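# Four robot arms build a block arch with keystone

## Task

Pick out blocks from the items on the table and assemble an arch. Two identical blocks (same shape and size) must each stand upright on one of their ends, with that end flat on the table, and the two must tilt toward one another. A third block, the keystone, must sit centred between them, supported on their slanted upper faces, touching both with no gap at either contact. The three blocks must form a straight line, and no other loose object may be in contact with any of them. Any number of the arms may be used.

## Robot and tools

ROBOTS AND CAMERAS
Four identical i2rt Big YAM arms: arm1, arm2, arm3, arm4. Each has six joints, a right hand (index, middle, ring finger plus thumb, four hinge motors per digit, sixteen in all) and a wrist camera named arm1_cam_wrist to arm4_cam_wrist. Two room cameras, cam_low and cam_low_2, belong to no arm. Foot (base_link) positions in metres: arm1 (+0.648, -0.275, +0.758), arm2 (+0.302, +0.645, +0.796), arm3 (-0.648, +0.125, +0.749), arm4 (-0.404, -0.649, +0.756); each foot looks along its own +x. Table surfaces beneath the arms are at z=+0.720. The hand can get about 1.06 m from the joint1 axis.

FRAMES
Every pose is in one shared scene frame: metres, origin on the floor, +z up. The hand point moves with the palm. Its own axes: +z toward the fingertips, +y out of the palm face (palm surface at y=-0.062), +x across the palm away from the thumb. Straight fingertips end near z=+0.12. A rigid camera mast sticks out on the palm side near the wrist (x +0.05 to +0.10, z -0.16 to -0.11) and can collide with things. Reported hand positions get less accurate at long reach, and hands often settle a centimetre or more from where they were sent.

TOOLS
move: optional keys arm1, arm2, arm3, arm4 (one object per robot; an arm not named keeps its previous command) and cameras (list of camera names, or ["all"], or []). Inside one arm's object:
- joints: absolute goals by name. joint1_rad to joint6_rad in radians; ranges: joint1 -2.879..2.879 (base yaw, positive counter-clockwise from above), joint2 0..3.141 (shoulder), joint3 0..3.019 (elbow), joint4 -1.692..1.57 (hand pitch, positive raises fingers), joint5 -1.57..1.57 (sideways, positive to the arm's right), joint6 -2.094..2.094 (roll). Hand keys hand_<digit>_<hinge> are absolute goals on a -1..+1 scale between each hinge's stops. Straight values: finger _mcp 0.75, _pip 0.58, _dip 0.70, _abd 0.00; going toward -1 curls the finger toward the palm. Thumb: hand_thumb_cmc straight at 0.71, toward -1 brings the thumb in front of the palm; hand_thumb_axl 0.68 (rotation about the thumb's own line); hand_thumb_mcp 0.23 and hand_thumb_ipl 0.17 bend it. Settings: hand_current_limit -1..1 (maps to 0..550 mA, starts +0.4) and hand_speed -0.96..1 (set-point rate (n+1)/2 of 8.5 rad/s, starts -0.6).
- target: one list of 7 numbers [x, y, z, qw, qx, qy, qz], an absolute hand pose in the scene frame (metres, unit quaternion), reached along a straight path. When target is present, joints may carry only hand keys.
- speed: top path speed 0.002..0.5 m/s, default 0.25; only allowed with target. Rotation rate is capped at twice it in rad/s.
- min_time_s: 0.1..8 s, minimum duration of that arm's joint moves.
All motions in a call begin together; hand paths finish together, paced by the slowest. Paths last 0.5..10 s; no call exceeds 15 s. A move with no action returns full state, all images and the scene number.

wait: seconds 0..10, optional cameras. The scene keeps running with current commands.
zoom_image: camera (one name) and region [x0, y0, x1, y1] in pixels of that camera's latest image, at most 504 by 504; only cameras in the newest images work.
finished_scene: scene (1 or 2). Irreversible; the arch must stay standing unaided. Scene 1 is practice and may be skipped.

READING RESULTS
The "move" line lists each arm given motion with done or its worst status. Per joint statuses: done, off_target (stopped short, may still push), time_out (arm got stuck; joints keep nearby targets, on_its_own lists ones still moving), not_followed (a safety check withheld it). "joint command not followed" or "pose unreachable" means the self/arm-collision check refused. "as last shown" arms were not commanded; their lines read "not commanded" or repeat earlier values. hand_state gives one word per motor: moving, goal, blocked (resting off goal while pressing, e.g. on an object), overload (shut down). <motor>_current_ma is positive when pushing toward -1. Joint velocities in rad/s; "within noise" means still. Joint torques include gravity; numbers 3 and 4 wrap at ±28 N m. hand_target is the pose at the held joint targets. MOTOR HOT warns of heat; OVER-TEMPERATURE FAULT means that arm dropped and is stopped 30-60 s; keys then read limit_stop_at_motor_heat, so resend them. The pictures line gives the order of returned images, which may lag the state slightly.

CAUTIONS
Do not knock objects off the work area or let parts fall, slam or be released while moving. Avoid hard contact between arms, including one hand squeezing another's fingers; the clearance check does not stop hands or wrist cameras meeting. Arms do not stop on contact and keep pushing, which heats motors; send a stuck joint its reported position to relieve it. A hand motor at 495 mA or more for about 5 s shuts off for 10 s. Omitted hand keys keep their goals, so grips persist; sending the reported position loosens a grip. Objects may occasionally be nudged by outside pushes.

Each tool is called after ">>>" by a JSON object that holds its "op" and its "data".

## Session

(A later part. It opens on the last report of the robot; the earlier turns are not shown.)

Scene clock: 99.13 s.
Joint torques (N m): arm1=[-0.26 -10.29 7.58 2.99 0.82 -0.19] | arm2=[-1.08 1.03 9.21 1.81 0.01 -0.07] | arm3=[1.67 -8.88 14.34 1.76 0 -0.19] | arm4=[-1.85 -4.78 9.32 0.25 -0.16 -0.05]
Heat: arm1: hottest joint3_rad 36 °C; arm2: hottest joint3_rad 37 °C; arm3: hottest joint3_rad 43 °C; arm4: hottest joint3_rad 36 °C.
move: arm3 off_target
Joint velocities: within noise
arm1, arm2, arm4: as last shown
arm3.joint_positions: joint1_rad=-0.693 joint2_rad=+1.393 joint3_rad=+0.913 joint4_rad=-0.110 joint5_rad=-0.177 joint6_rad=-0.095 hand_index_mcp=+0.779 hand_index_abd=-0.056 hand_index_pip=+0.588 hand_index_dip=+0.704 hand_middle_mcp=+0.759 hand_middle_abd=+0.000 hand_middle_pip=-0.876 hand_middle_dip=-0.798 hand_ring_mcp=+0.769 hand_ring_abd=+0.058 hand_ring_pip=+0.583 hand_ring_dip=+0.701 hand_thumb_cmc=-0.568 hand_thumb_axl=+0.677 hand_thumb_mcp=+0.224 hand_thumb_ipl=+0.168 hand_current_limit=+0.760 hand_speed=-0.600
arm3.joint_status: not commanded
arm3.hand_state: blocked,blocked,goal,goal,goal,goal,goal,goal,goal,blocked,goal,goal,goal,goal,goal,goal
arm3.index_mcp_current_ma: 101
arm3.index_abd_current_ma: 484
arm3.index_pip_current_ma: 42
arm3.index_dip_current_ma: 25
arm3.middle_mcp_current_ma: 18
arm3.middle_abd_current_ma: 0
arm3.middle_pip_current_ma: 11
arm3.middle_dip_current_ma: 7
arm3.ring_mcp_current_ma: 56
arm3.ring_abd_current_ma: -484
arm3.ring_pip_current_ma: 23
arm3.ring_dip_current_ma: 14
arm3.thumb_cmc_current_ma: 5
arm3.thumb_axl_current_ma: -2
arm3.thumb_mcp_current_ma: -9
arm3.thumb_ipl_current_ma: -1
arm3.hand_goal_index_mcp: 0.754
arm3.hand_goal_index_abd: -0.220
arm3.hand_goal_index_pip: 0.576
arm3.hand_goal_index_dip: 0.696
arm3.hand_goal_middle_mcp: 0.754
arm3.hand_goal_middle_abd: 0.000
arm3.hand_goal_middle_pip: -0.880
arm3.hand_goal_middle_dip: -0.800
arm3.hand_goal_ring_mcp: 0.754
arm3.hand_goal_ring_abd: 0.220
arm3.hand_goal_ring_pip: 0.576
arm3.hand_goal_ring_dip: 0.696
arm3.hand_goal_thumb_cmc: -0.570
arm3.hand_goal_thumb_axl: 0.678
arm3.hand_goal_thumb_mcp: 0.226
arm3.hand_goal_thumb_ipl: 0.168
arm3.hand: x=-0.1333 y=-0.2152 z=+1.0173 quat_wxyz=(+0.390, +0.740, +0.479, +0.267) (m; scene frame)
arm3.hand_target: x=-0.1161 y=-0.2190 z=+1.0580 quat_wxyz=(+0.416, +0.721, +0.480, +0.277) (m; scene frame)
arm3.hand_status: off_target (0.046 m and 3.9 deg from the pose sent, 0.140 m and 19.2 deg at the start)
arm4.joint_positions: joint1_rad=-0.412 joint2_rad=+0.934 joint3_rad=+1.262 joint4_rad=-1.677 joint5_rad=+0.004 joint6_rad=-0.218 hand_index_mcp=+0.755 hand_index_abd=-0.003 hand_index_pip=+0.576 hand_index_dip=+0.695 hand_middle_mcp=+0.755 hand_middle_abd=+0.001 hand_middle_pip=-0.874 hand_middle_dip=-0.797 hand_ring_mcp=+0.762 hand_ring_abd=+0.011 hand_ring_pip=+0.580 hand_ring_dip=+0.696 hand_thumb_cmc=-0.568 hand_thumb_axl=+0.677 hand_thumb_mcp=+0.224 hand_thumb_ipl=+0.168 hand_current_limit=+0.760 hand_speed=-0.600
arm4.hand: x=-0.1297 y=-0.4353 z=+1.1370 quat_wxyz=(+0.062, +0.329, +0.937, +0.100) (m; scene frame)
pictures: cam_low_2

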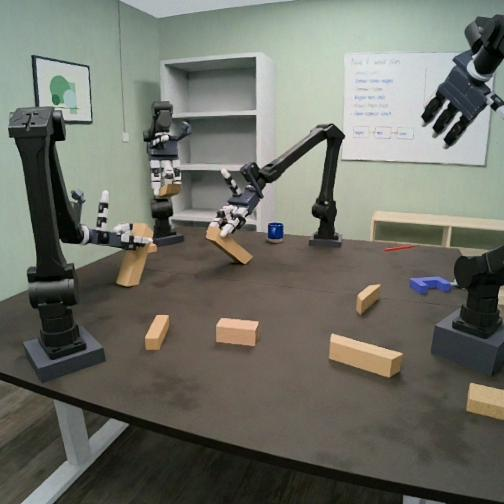

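>>> {"op": "move", "data": {"arm3": {"target": [-0.036, -0.247, 1.043, 0.3251, 0.7659, 0.5107, 0.2168], "speed": 0.08}}}

>>> {"op": "move", "data": {"arm3": {"target": [0.041, -0.279, 0.98, 0.1730, 0.8138, 0.5427, 0.1153], "speed": 0.08}, "cameras": ["cam_low_2"]}}

>>> {"op": "zoom_image", "data": {"camera": "cam_low_2", "region": [160, 190, 260, 290]}}

Scene clock: 102.07 s.
Joint torques (N m): arm1=[-0.26 -10.29 7.6 3 0.82 -0.19] | arm2=[-1.03 1.08 9.18 1.81 0.01 -0.07] | arm3=[1.79 -12.45 15.71 1.83 0 -0.18] | arm4=[-1.85 -4.78 9.33 0.27 -0.15 -0.06]
Heat: arm1: hottest joint3_rad 36 °C; arm2: hottest joint3_rad 37 °C; arm3: hottest joint3_rad 44 °C; arm4: hottest joint3_rad 36 °C.
move: arm3 off_target
Joint velocities: within noise
arm1, arm4: as last shown
arm2.joint_positions: joint1_rad=-0.605 joint2_rad=+0.637 joint3_rad=+1.379 joint4_rad=-1.408 joint5_rad=-0.010 joint6_rad=+1.001 hand_index_mcp=+0.755 hand_index_abd=+0.000 hand_index_pip=+0.577 hand_index_dip=+0.696 hand_middle_mcp=+0.755 hand_middle_abd=+0.000 hand_middle_pip=+0.577 hand_middle_dip=+0.696 hand_ring_mcp=+0.755 hand_ring_abd=+0.000 hand_ring_pip=+0.577 hand_ring_dip=+0.696 hand_thumb_cmc=+0.715 hand_thumb_axl=+0.677 hand_thumb_mcp=+0.225 hand_thumb_ipl=+0.168 hand_current_limit=+0.400 hand_speed=-0.600
arm2.joint_status: not commanded
arm2.hand_state: goal,goal,goal,goal,goal,goal,goal,goal,goal,goal,goal,goal,goal,goal,goal,goal
arm2.index_mcp_current_ma: 2
arm2.index_abd_current_ma: 0
arm2.index_pip_current_ma: 2
arm2.index_dip_current_ma: 0
arm2.middle_mcp_current_ma: 2
arm2.middle_abd_current_ma: 0
arm2.middle_pip_current_ma: 2
arm2.middle_dip_current_ma: 0
arm2.ring_mcp_current_ma: 2
arm2.ring_abd_current_ma: 0
arm2.ring_pip_current_ma: 2
arm2.ring_dip_current_ma: 0
arm2.thumb_cmc_current_ma: 3
arm2.thumb_axl_current_ma: -3
arm2.thumb_mcp_current_ma: -3
arm2.thumb_ipl_current_ma: -1
arm2.hand_goal_index_mcp: 0.754
arm2.hand_goal_index_abd: 0.000
arm2.hand_goal_index_pip: 0.576
arm2.hand_goal_index_dip: 0.696
arm2.hand_goal_middle_mcp: 0.754
arm2.hand_goal_middle_abd: 0.000
arm2.hand_goal_middle_pip: 0.576
arm2.hand_goal_middle_dip: 0.696
arm2.hand_goal_ring_mcp: 0.754
arm2.hand_goal_ring_abd: 0.000
arm2.hand_goal_ring_pip: 0.576
arm2.hand_goal_ring_dip: 0.696
arm2.hand_goal_thumb_cmc: 0.714
arm2.hand_goal_thumb_axl: 0.678
arm2.hand_goal_thumb_mcp: 0.226
arm2.hand_goal_thumb_ipl: 0.168
arm2.hand: x=+0.0389 y=+0.6168 z=+1.3317 quat_wxyz=(+0.439, +0.437, -0.785, -0.018) (m; scene frame)
arm2.hand_target: x=+0.0409 y=+0.6179 z=+1.3448 quat_wxyz=(+0.452, +0.434, -0.779, -0.019) (m; scene frame)
arm2.hand_status: not commanded
arm3.joint_positions: joint1_rad=-0.648 joint2_rad=+1.602 joint3_rad=+1.248 joint4_rad=-0.509 joint5_rad=-0.113 joint6_rad=-0.105 hand_index_mcp=+0.779 hand_index_abd=-0.056 hand_index_pip=+0.588 hand_index_dip=+0.704 hand_middle_mcp=+0.759 hand_middle_abd=+0.000 hand_middle_pip=-0.876 hand_middle_dip=-0.798 hand_ring_mcp=+0.773 hand_ring_abd=+0.058 hand_ring_pip=+0.586 hand_ring_dip=+0.700 hand_thumb_cmc=-0.568 hand_thumb_axl=+0.677 hand_thumb_mcp=+0.224 hand_thumb_ipl=+0.168 hand_current_limit=+0.760 hand_speed=-0.600
arm3.joint_status: not commanded
arm3.hand_state: blocked,blocked,goal,goal,goal,goal,goal,goal,goal,blocked,goal,goal,goal,goal,goal,goal
arm3.index_mcp_current_ma: 101
arm3.index_abd_current_ma: 484
arm3.index_pip_current_ma: 42
arm3.index_dip_current_ma: 25
arm3.middle_mcp_current_ma: 18
arm3.middle_abd_current_ma: 0
arm3.middle_pip_current_ma: 11
arm3.middle_dip_current_ma: 7
arm3.ring_mcp_current_ma: 73
arm3.ring_abd_current_ma: -484
arm3.ring_pip_current_ma: 33
arm3.ring_dip_current_ma: 14
arm3.thumb_cmc_current_ma: 5
arm3.thumb_axl_current_ma: -2
arm3.thumb_mcp_current_ma: -9
arm3.thumb_ipl_current_ma: -1
arm3.hand_goal_index_mcp: 0.754
arm3.hand_goal_index_abd: -0.220
arm3.hand_goal_index_pip: 0.576
arm3.hand_goal_index_dip: 0.696
arm3.hand_goal_middle_mcp: 0.754
arm3.hand_goal_middle_abd: 0.000
arm3.hand_goal_middle_pip: -0.880
arm3.hand_goal_middle_dip: -0.800
arm3.hand_goal_ring_mcp: 0.754
arm3.hand_goal_ring_abd: 0.220
arm3.hand_goal_ring_pip: 0.576
arm3.hand_goal_ring_dip: 0.696
arm3.hand_goal_thumb_cmc: -0.570
arm3.hand_goal_thumb_axl: 0.678
arm3.hand_goal_thumb_mcp: 0.226
arm3.hand_goal_thumb_ipl: 0.168
arm3.hand: x=-0.0628 y=-0.2391 z=+0.9862 quat_wxyz=(+0.285, +0.786, +0.511, +0.198) (m; scene frame)
arm3.hand_target: x=-0.0410 y=-0.2438 z=+1.0433 quat_wxyz=(+0.325, +0.766, +0.511, +0.217) (m; scene frame)
arm3.hand_status: off_target (0.063 m and 5.6 deg from the pose sent, 0.106 m and 10.5 deg at the start)
pictures: none

Scene clock: 105.30 s.
Joint torques (N m): arm1=[-0.26 -10.34 7.6 2.99 0.82 -0.19] | arm2=[-1.03 1.03 9.2 1.83 0.01 -0.07] | arm3=[1.73 -17.03 15.36 1.14 0.1 -0.17] | arm4=[-1.79 -4.78 9.35 0.25 -0.15 -0.06]
Heat: arm1: hottest joint3_rad 36 °C; arm2: hottest joint3_rad 38 °C; arm3: hottest joint3_rad 44 °C; arm4: hottest joint3_rad 36 °C.
move: arm3 off_target
Joint velocities: within noise
arm1, arm2, arm4: as last shown
arm3.joint_positions: joint1_rad=-0.619 joint2_rad=+1.969 joint3_rad=+1.808 joint4_rad=-1.074 joint5_rad=-0.052 joint6_rad=-0.111 hand_index_mcp=+0.777 hand_index_abd=-0.056 hand_index_pip=+0.588 hand_index_dip=+0.704 hand_middle_mcp=+0.759 hand_middle_abd=+0.000 hand_middle_pip=-0.876 hand_middle_dip=-0.798 hand_ring_mcp=+0.772 hand_ring_abd=+0.060 hand_ring_pip=+0.586 hand_ring_dip=+0.700 hand_thumb_cmc=-0.568 hand_thumb_axl=+0.677 hand_thumb_mcp=+0.224 hand_thumb_ipl=+0.168 hand_current_limit=+0.760 hand_speed=-0.600
arm3.joint_status: not commanded
arm3.hand_state: blocked,blocked,goal,goal,goal,goal,goal,goal,goal,blocked,goal,goal,goal,goal,goal,goal
arm3.index_mcp_current_ma: 91
arm3.index_abd_current_ma: 484
arm3.index_pip_current_ma: 42
arm3.index_dip_current_ma: 25
arm3.middle_mcp_current_ma: 18
arm3.middle_abd_current_ma: 0
arm3.middle_pip_current_ma: 11
arm3.middle_dip_current_ma: 7
arm3.ring_mcp_current_ma: 69
arm3.ring_abd_current_ma: -484
arm3.ring_pip_current_ma: 33
arm3.ring_dip_current_ma: 12
arm3.thumb_cmc_current_ma: 5
arm3.thumb_axl_current_ma: -2
arm3.thumb_mcp_current_ma: -9
arm3.thumb_ipl_current_ma: -1
arm3.hand_goal_index_mcp: 0.754
arm3.hand_goal_index_abd: -0.220
arm3.hand_goal_index_pip: 0.576
arm3.hand_goal_index_dip: 0.696
arm3.hand_goal_middle_mcp: 0.754
arm3.hand_goal_middle_abd: 0.000
arm3.hand_goal_middle_pip: -0.880
arm3.hand_goal_middle_dip: -0.800
arm3.hand_goal_ring_mcp: 0.754
arm3.hand_goal_ring_abd: 0.220
arm3.hand_goal_ring_pip: 0.576
arm3.hand_goal_ring_dip: 0.696
arm3.hand_goal_thumb_cmc: -0.570
arm3.hand_goal_thumb_axl: 0.678
arm3.hand_goal_thumb_mcp: 0.226
arm3.hand_goal_thumb_ipl: 0.168
arm3.hand: x=+0.0153 y=-0.2733 z=+0.9294 quat_wxyz=(+0.134, +0.826, +0.539, +0.097) (m; scene frame)
arm3.hand_target: x=+0.0369 y=-0.2767 z=+0.9804 quat_wxyz=(+0.174, +0.814, +0.542, +0.116) (m; scene frame)
arm3.hand_status: off_target (0.057 m and 5.1 deg from the pose sent, 0.111 m and 16.7 deg at the start)
pictures: cam_low_2

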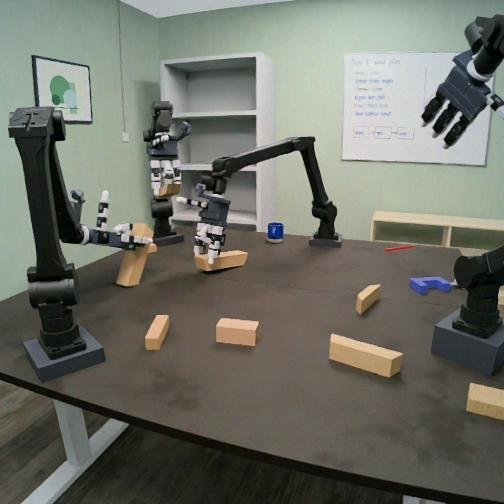

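Scaled by 5.040 from the camera's 504x504 image, which has a finer 720x720 frame.

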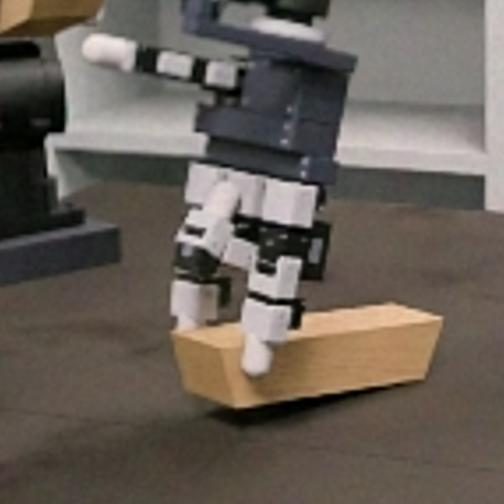

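>>> {"op": "move", "data": {"arm3": {"target": [0.04, -0.279, 0.94, 0.1305, 0.8216, 0.5479, 0.0870], "speed": 0.06}, "cameras": ["cam_low_2"]}}

>>> {"op": "zoom_image", "data": {"camera": "cam_low_2", "region": [160, 190, 260, 290]}}

Scene clock: 107.20 s.
Joint torques (N m): arm1=[-0.26 -10.29 7.58 2.99 0.82 -0.19] | arm2=[-1.03 1.08 9.2 1.81 0.01 -0.07] | arm3=[1.79 -17.38 14.42 0.7 0.11 -0.17] | arm4=[-1.79 -4.78 9.33 0.25 -0.16 -0.06]
Heat: arm1: hottest joint3_rad 36 °C; arm2: hottest joint3_rad 38 °C; arm3: hottest joint3_rad 44 °C; arm4: hottest joint3_rad 36 °C.
move: arm3 off_target
Joint velocities: within noise
arm1.joint_positions: joint1_rad=+1.144 joint2_rad=+1.473 joint3_rad=+0.608 joint4_rad=+0.462 joint5_rad=+0.871 joint6_rad=+0.303 hand_index_mcp=+0.783 hand_index_abd=-0.015 hand_index_pip=+0.588 hand_index_dip=+0.699 hand_middle_mcp=+0.758 hand_middle_abd=+0.000 hand_middle_pip=-0.876 hand_middle_dip=-0.797 hand_ring_mcp=+0.789 hand_ring_abd=-0.026 hand_ring_pip=+0.593 hand_ring_dip=+0.699 hand_thumb_cmc=-0.568 hand_thumb_axl=+0.677 hand_thumb_mcp=+0.224 hand_thumb_ipl=+0.168 hand_current_limit=+0.760 hand_speed=-0.600
arm1.joint_status: not commanded
arm1.hand_state: blocked,blocked,goal,goal,goal,goal,goal,goal,blocked,blocked,goal,goal,goal,goal,goal,goal
arm1.index_mcp_current_ma: 102
arm1.index_abd_current_ma: 484
arm1.index_pip_current_ma: 34
arm1.index_dip_current_ma: 6
arm1.middle_mcp_current_ma: 11
arm1.middle_abd_current_ma: 0
arm1.middle_pip_current_ma: 9
arm1.middle_dip_current_ma: 6
arm1.ring_mcp_current_ma: 126
arm1.ring_abd_current_ma: -484
arm1.ring_pip_current_ma: 49
arm1.ring_dip_current_ma: 6
arm1.thumb_cmc_current_ma: 4
arm1.thumb_axl_current_ma: -1
arm1.thumb_mcp_current_ma: -7
arm1.thumb_ipl_current_ma: -1
arm1.hand_goal_index_mcp: 0.754
arm1.hand_goal_index_abd: -0.220
arm1.hand_goal_index_pip: 0.576
arm1.hand_goal_index_dip: 0.696
arm1.hand_goal_middle_mcp: 0.754
arm1.hand_goal_middle_abd: 0.000
arm1.hand_goal_middle_pip: -0.880
arm1.hand_goal_middle_dip: -0.800
arm1.hand_goal_ring_mcp: 0.754
arm1.hand_goal_ring_abd: 0.220
arm1.hand_goal_ring_pip: 0.576
arm1.hand_goal_ring_dip: 0.696
arm1.hand_goal_thumb_cmc: -0.570
arm1.hand_goal_thumb_axl: 0.678
arm1.hand_goal_thumb_mcp: 0.226
arm1.hand_goal_thumb_ipl: 0.168
arm1.hand: x=+0.1753 y=-0.4270 z=+0.9866 quat_wxyz=(-0.364, -0.487, +0.625, +0.489) (m; scene frame)
arm1.hand_target: x=+0.1761 y=-0.4318 z=+0.9989 quat_wxyz=(-0.380, -0.477, +0.620, +0.493) (m; scene frame)
arm1.hand_status: not commanded
arm2, arm4: as last shown
arm3.joint_positions: joint1_rad=-0.617 joint2_rad=+2.032 joint3_rad=+1.871 joint4_rad=-1.153 joint5_rad=-0.039 joint6_rad=-0.114 hand_index_mcp=+0.764 hand_index_abd=-0.056 hand_index_pip=+0.583 hand_index_dip=+0.702 hand_middle_mcp=+0.759 hand_middle_abd=+0.000 hand_middle_pip=-0.876 hand_middle_dip=-0.798 hand_ring_mcp=+0.754 hand_ring_abd=+0.060 hand_ring_pip=+0.577 hand_ring_dip=+0.697 hand_thumb_cmc=-0.568 hand_thumb_axl=+0.677 hand_thumb_mcp=+0.223 hand_thumb_ipl=+0.168 hand_current_limit=+0.760 hand_speed=-0.600
arm3.joint_status: not commanded
arm3.hand_state: goal,blocked,goal,goal,goal,goal,goal,goal,goal,blocked,goal,goal,goal,goal,goal,goal
arm3.index_mcp_current_ma: 35
arm3.index_abd_current_ma: 484
arm3.index_pip_current_ma: 21
arm3.index_dip_current_ma: 17
arm3.middle_mcp_current_ma: 18
arm3.middle_abd_current_ma: 0
arm3.middle_pip_current_ma: 11
arm3.middle_dip_current_ma: 7
arm3.ring_mcp_current_ma: -1
arm3.ring_abd_current_ma: -484
arm3.ring_pip_current_ma: 1
arm3.ring_dip_current_ma: 4
arm3.thumb_cmc_current_ma: 5
arm3.thumb_axl_current_ma: -2
arm3.thumb_mcp_current_ma: -10
arm3.thumb_ipl_current_ma: -1
arm3.hand_goal_index_mcp: 0.754
arm3.hand_goal_index_abd: -0.220
arm3.hand_goal_index_pip: 0.576
arm3.hand_goal_index_dip: 0.696
arm3.hand_goal_middle_mcp: 0.754
arm3.hand_goal_middle_abd: 0.000
arm3.hand_goal_middle_pip: -0.880
arm3.hand_goal_middle_dip: -0.800
arm3.hand_goal_ring_mcp: 0.754
arm3.hand_goal_ring_abd: 0.220
arm3.hand_goal_ring_pip: 0.576
arm3.hand_goal_ring_dip: 0.696
arm3.hand_goal_thumb_cmc: -0.570
arm3.hand_goal_thumb_axl: 0.678
arm3.hand_goal_thumb_mcp: 0.226
arm3.hand_goal_thumb_ipl: 0.168
arm3.hand: x=+0.0178 y=-0.2754 z=+0.9039 quat_wxyz=(+0.102, +0.831, +0.542, +0.074) (m; scene frame)
arm3.hand_target: x=+0.0375 y=-0.2776 z=+0.9404 quat_wxyz=(+0.131, +0.822, +0.548, +0.087) (m; scene frame)
arm3.hand_status: off_target (0.043 m and 3.7 deg from the pose sent, 0.027 m and 1.7 deg at the start)
pictures: cam_low_2

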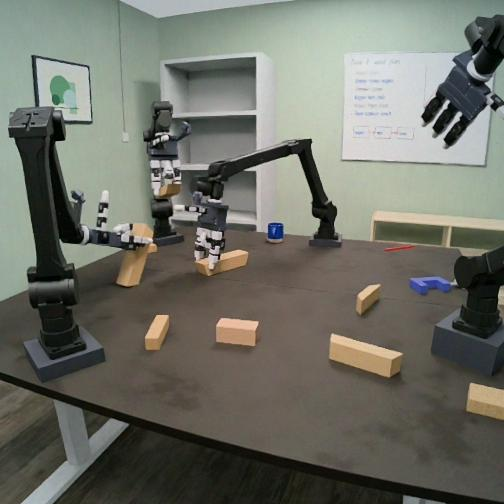

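Scaled by 5.040 from the camera's 504x504 image, which has a finer 720x720 frame.

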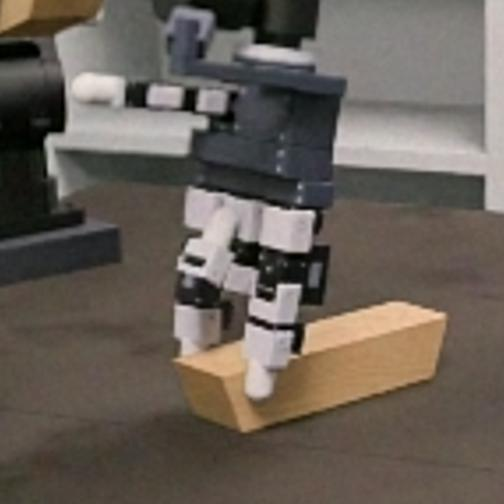

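>>> {"op": "move", "data": {"arm3": {"joints": {"hand_index_abd": 0.17, "hand_ring_abd": -0.17, "hand_current_limit": 0.4}}}}

>>> {"op": "move", "data": {"arm3": {"target": [-0.02, -0.262, 1.0, 0.0867, 0.8298, 0.5471, 0.0572], "speed": 0.2}, "cameras": ["arm3_cam_wrist", "cam_low_2"]}}

>>> {"op": "zoom_image", "data": {"camera": "arm3_cam_wrist", "region": [200, 40, 400, 260]}}

Scene clock: 108.73 s.
Joint torques (N m): arm1=[-0.26 -10.29 7.6 2.99 0.82 -0.19] | arm2=[-1.08 0.97 9.21 1.8 0.01 -0.07] | arm3=[1.67 -16.97 13.42 0.75 0.11 -0.16] | arm4=[-1.79 -4.72 9.29 0.27 -0.16 -0.05]
Heat: arm1: hottest joint3_rad 36 °C; arm2: hottest joint3_rad 38 °C; arm3: hottest joint3_rad 45 °C; arm4: hottest joint3_rad 36 °C.
move: arm3 done
Joint velocities: within noise
arm1, arm2, arm4: as last shown
arm3.joint_positions: joint1_rad=-0.617 joint2_rad=+2.032 joint3_rad=+1.883 joint4_rad=-1.153 joint5_rad=-0.039 joint6_rad=-0.114 hand_index_mcp=+0.758 hand_index_abd=+0.165 hand_index_pip=+0.579 hand_index_dip=+0.699 hand_middle_mcp=+0.759 hand_middle_abd=+0.000 hand_middle_pip=-0.876 hand_middle_dip=-0.798 hand_ring_mcp=+0.754 hand_ring_abd=-0.165 hand_ring_pip=+0.577 hand_ring_dip=+0.697 hand_thumb_cmc=-0.568 hand_thumb_axl=+0.677 hand_thumb_mcp=+0.223 hand_thumb_ipl=+0.168 hand_current_limit=+0.400 hand_speed=-0.600
arm3.joint_status: all done
arm3.hand_state: goal,goal,goal,goal,goal,goal,goal,goal,goal,goal,goal,goal,goal,goal,goal,goal
arm3.index_mcp_current_ma: 12
arm3.index_abd_current_ma: -12
arm3.index_pip_current_ma: 9
arm3.index_dip_current_ma: 10
arm3.middle_mcp_current_ma: 18
arm3.middle_abd_current_ma: 0
arm3.middle_pip_current_ma: 11
arm3.middle_dip_current_ma: 7
arm3.ring_mcp_current_ma: -1
arm3.ring_abd_current_ma: 12
arm3.ring_pip_current_ma: 1
arm3.ring_dip_current_ma: 4
arm3.thumb_cmc_current_ma: 5
arm3.thumb_axl_current_ma: -2
arm3.thumb_mcp_current_ma: -10
arm3.thumb_ipl_current_ma: -1
arm3.hand_goal_index_mcp: 0.754
arm3.hand_goal_index_abd: 0.170
arm3.hand_goal_index_pip: 0.576
arm3.hand_goal_index_dip: 0.696
arm3.hand_goal_middle_mcp: 0.754
arm3.hand_goal_middle_abd: 0.000
arm3.hand_goal_middle_pip: -0.880
arm3.hand_goal_middle_dip: -0.800
arm3.hand_goal_ring_mcp: 0.754
arm3.hand_goal_ring_abd: -0.170
arm3.hand_goal_ring_pip: 0.576
arm3.hand_goal_ring_dip: 0.696
arm3.hand_goal_thumb_cmc: -0.570
arm3.hand_goal_thumb_axl: 0.678
arm3.hand_goal_thumb_mcp: 0.226
arm3.hand_goal_thumb_ipl: 0.168
arm3.hand: x=+0.0209 y=-0.2771 z=+0.9102 quat_wxyz=(+0.108, +0.830, +0.542, +0.077) (m; scene frame)
arm3.hand_target: x=+0.0375 y=-0.2776 z=+0.9402 quat_wxyz=(+0.131, +0.822, +0.548, +0.087) (m; scene frame)
arm3.hand_status: not commanded
pictures: none

Scene clock: 110.03 s.
Joint torques (N m): arm1=[-0.26 -10.29 7.6 2.99 0.82 -0.19] | arm2=[-1.08 1.03 9.2 1.81 0.01 -0.06] | arm3=[0.09 -17.79 12.81 0.51 0.11 -0.16] | arm4=[-1.85 -4.78 9.28 0.25 -0.16 -0.06]
Heat: arm1: hottest joint3_rad 36 °C; arm2: hottest joint3_rad 38 °C; arm3: hottest joint3_rad 45 °C; arm4: hottest joint3_rad 36 °C.
move: arm3 off_target
Joint velocities: within noise
arm1, arm2, arm4: as last shown
arm3.joint_positions: joint1_rad=-0.617 joint2_rad=+1.922 joint3_rad=+1.904 joint4_rad=-1.391 joint5_rad=-0.028 joint6_rad=-0.126 hand_index_mcp=+0.756 hand_index_abd=+0.165 hand_index_pip=+0.579 hand_index_dip=+0.699 hand_middle_mcp=+0.759 hand_middle_abd=+0.000 hand_middle_pip=-0.876 hand_middle_dip=-0.798 hand_ring_mcp=+0.754 hand_ring_abd=-0.165 hand_ring_pip=+0.577 hand_ring_dip=+0.697 hand_thumb_cmc=-0.568 hand_thumb_axl=+0.677 hand_thumb_mcp=+0.223 hand_thumb_ipl=+0.168 hand_current_limit=+0.400 hand_speed=-0.600
arm3.joint_status: not commanded
arm3.hand_state: goal,goal,goal,goal,goal,goal,goal,goal,goal,goal,goal,goal,goal,goal,goal,goal
arm3.index_mcp_current_ma: 6
arm3.index_abd_current_ma: -12
arm3.index_pip_current_ma: 8
arm3.index_dip_current_ma: 9
arm3.middle_mcp_current_ma: 17
arm3.middle_abd_current_ma: 0
arm3.middle_pip_current_ma: 11
arm3.middle_dip_current_ma: 7
arm3.ring_mcp_current_ma: -1
arm3.ring_abd_current_ma: 12
arm3.ring_pip_current_ma: 1
arm3.ring_dip_current_ma: 4
arm3.thumb_cmc_current_ma: 5
arm3.thumb_axl_current_ma: -2
arm3.thumb_mcp_current_ma: -10
arm3.thumb_ipl_current_ma: -1
arm3.hand_goal_index_mcp: 0.754
arm3.hand_goal_index_abd: 0.170
arm3.hand_goal_index_pip: 0.576
arm3.hand_goal_index_dip: 0.696
arm3.hand_goal_middle_mcp: 0.754
arm3.hand_goal_middle_abd: 0.000
arm3.hand_goal_middle_pip: -0.880
arm3.hand_goal_middle_dip: -0.800
arm3.hand_goal_ring_mcp: 0.754
arm3.hand_goal_ring_abd: -0.170
arm3.hand_goal_ring_pip: 0.576
arm3.hand_goal_ring_dip: 0.696
arm3.hand_goal_thumb_cmc: -0.570
arm3.hand_goal_thumb_axl: 0.678
arm3.hand_goal_thumb_mcp: 0.226
arm3.hand_goal_thumb_ipl: 0.168
arm3.hand: x=-0.0268 y=-0.2504 z=+0.9684 quat_wxyz=(+0.063, +0.832, +0.549, +0.048) (m; scene frame)
arm3.hand_target: x=-0.0215 y=-0.2612 z=+1.0000 quat_wxyz=(+0.087, +0.830, +0.547, +0.057) (m; scene frame)
arm3.hand_status: off_target (0.034 m and 3.0 deg from the pose sent, 0.100 m and 3.4 deg at the start)
pictures: arm3_cam_wrist, cam_low_2
camera_calibration:
arm3_cam_wrist: T_world_to_cam=[[0.252336, -0.958148, 0.135198, -0.335442], [-0.803724, -0.12973, 0.580688, -0.657092], [-0.538846, -0.255191, -0.802822, 0.826444], [0, 0, 0, 1]] pos_world=[0.00184917, -0.195747, 1.0904]

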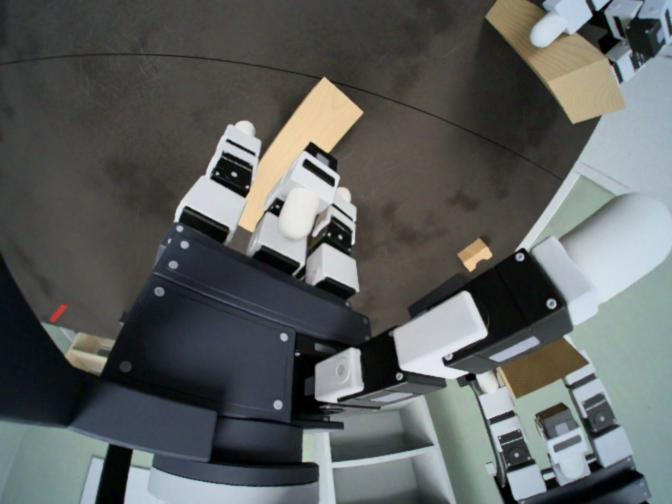

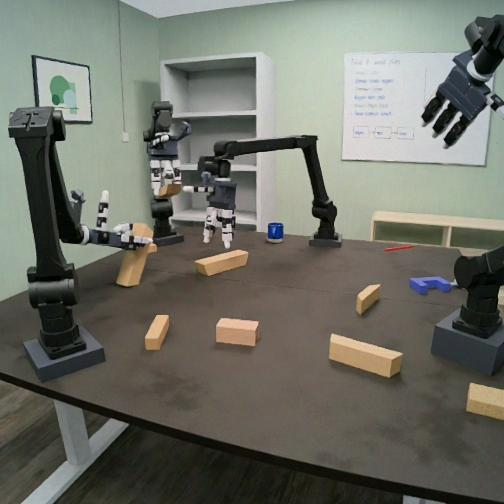

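Scaled by 2.291 from the camera's 672x504 image, which has a finer 960x720 frame.

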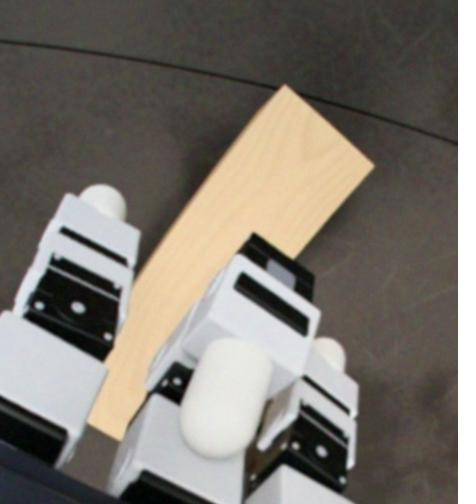

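>>> {"op": "move", "data": {"arm3": {"target": [0.003, -0.270, 0.925, 0.0733, 0.8378, 0.5389, 0.0472], "speed": 0.15}, "cameras": ["arm3_cam_wrist"]}}

>>> {"op": "zoom_image", "data": {"camera": "arm3_cam_wrist", "region": [200, 40, 400, 260]}}

Scene clock: 112.40 s.
Joint torques (N m): arm1=[-0.26 -10.34 7.6 2.99 0.82 -0.19] | arm2=[-1.03 1.03 9.2 1.81 0.01 -0.07] | arm3=[1.2 -17.03 11.21 1.24 0.12 -0.04] | arm4=[-1.79 -4.72 9.31 0.27 -0.16 -0.05]
Heat: arm1: hottest joint3_rad 36 °C; arm2: hottest joint3_rad 38 °C; arm3: hottest joint3_rad 45 °C; arm4: hottest joint3_rad 36 °C.
move: arm3 off_target
Joint velocities: within noise
arm1, arm2, arm4: as last shown
arm3.joint_positions: joint1_rad=-0.617 joint2_rad=+2.025 joint3_rad=+1.904 joint4_rad=-1.320 joint5_rad=-0.018 joint6_rad=-0.109 hand_index_mcp=+0.756 hand_index_abd=+0.165 hand_index_pip=+0.579 hand_index_dip=+0.699 hand_middle_mcp=+0.759 hand_middle_abd=+0.000 hand_middle_pip=-0.876 hand_middle_dip=-0.798 hand_ring_mcp=+0.754 hand_ring_abd=-0.165 hand_ring_pip=+0.577 hand_ring_dip=+0.697 hand_thumb_cmc=-0.568 hand_thumb_axl=+0.677 hand_thumb_mcp=+0.223 hand_thumb_ipl=+0.168 hand_current_limit=+0.400 hand_speed=-0.600
arm3.joint_status: not commanded
arm3.hand_state: goal,goal,goal,goal,goal,goal,goal,goal,goal,goal,goal,goal,goal,goal,goal,goal
arm3.index_mcp_current_ma: 5
arm3.index_abd_current_ma: -12
arm3.index_pip_current_ma: 7
arm3.index_dip_current_ma: 9
arm3.middle_mcp_current_ma: 16
arm3.middle_abd_current_ma: 0
arm3.middle_pip_current_ma: 11
arm3.middle_dip_current_ma: 7
arm3.ring_mcp_current_ma: -1
arm3.ring_abd_current_ma: 12
arm3.ring_pip_current_ma: 1
arm3.ring_dip_current_ma: 4
arm3.thumb_cmc_current_ma: 5
arm3.thumb_axl_current_ma: -2
arm3.thumb_mcp_current_ma: -10
arm3.thumb_ipl_current_ma: -1
arm3.hand_goal_index_mcp: 0.754
arm3.hand_goal_index_abd: 0.170
arm3.hand_goal_index_pip: 0.576
arm3.hand_goal_index_dip: 0.696
arm3.hand_goal_middle_mcp: 0.754
arm3.hand_goal_middle_abd: 0.000
arm3.hand_goal_middle_pip: -0.880
arm3.hand_goal_middle_dip: -0.800
arm3.hand_goal_ring_mcp: 0.754
arm3.hand_goal_ring_abd: -0.170
arm3.hand_goal_ring_pip: 0.576
arm3.hand_goal_ring_dip: 0.696
arm3.hand_goal_thumb_cmc: -0.570
arm3.hand_goal_thumb_axl: 0.678
arm3.hand_goal_thumb_mcp: 0.226
arm3.hand_goal_thumb_ipl: 0.168
arm3.hand: x=-0.0093 y=-0.2643 z=+0.9036 quat_wxyz=(+0.050, +0.838, +0.542, +0.036) (m; scene frame)
arm3.hand_target: x=+0.0021 y=-0.2696 z=+0.9251 quat_wxyz=(+0.073, +0.838, +0.539, +0.047) (m; scene frame)
arm3.hand_status: off_target (0.025 m and 2.9 deg from the pose sent, 0.056 m and 1.8 deg at the start)
pictures: arm3_cam_wrist
camera_calibration:
arm3_cam_wrist: T_world_to_cam=[[0.238467, -0.963998, 0.117647, -0.330224], [-0.787244, -0.120949, 0.604664, -0.626396], [-0.568666, -0.236809, -0.787744, 0.771301], [0, 0, 0, 1]] pos_world=[0.0242335, -0.211446, 1.0252]

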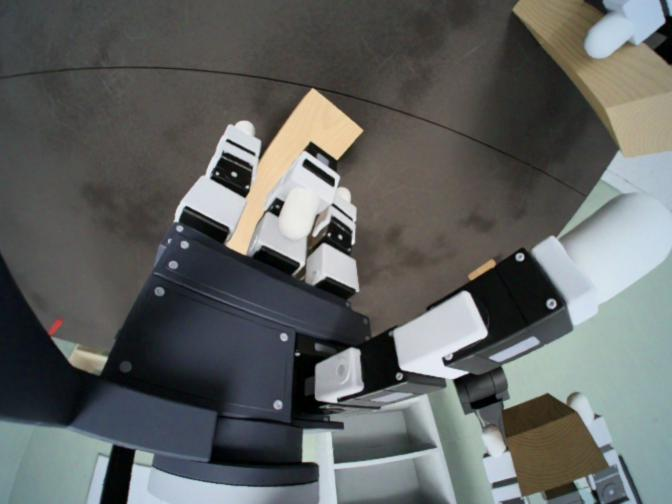

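Scaled by 2.291 from the camera's 672x504 image, which has a finer 960x720 frame.

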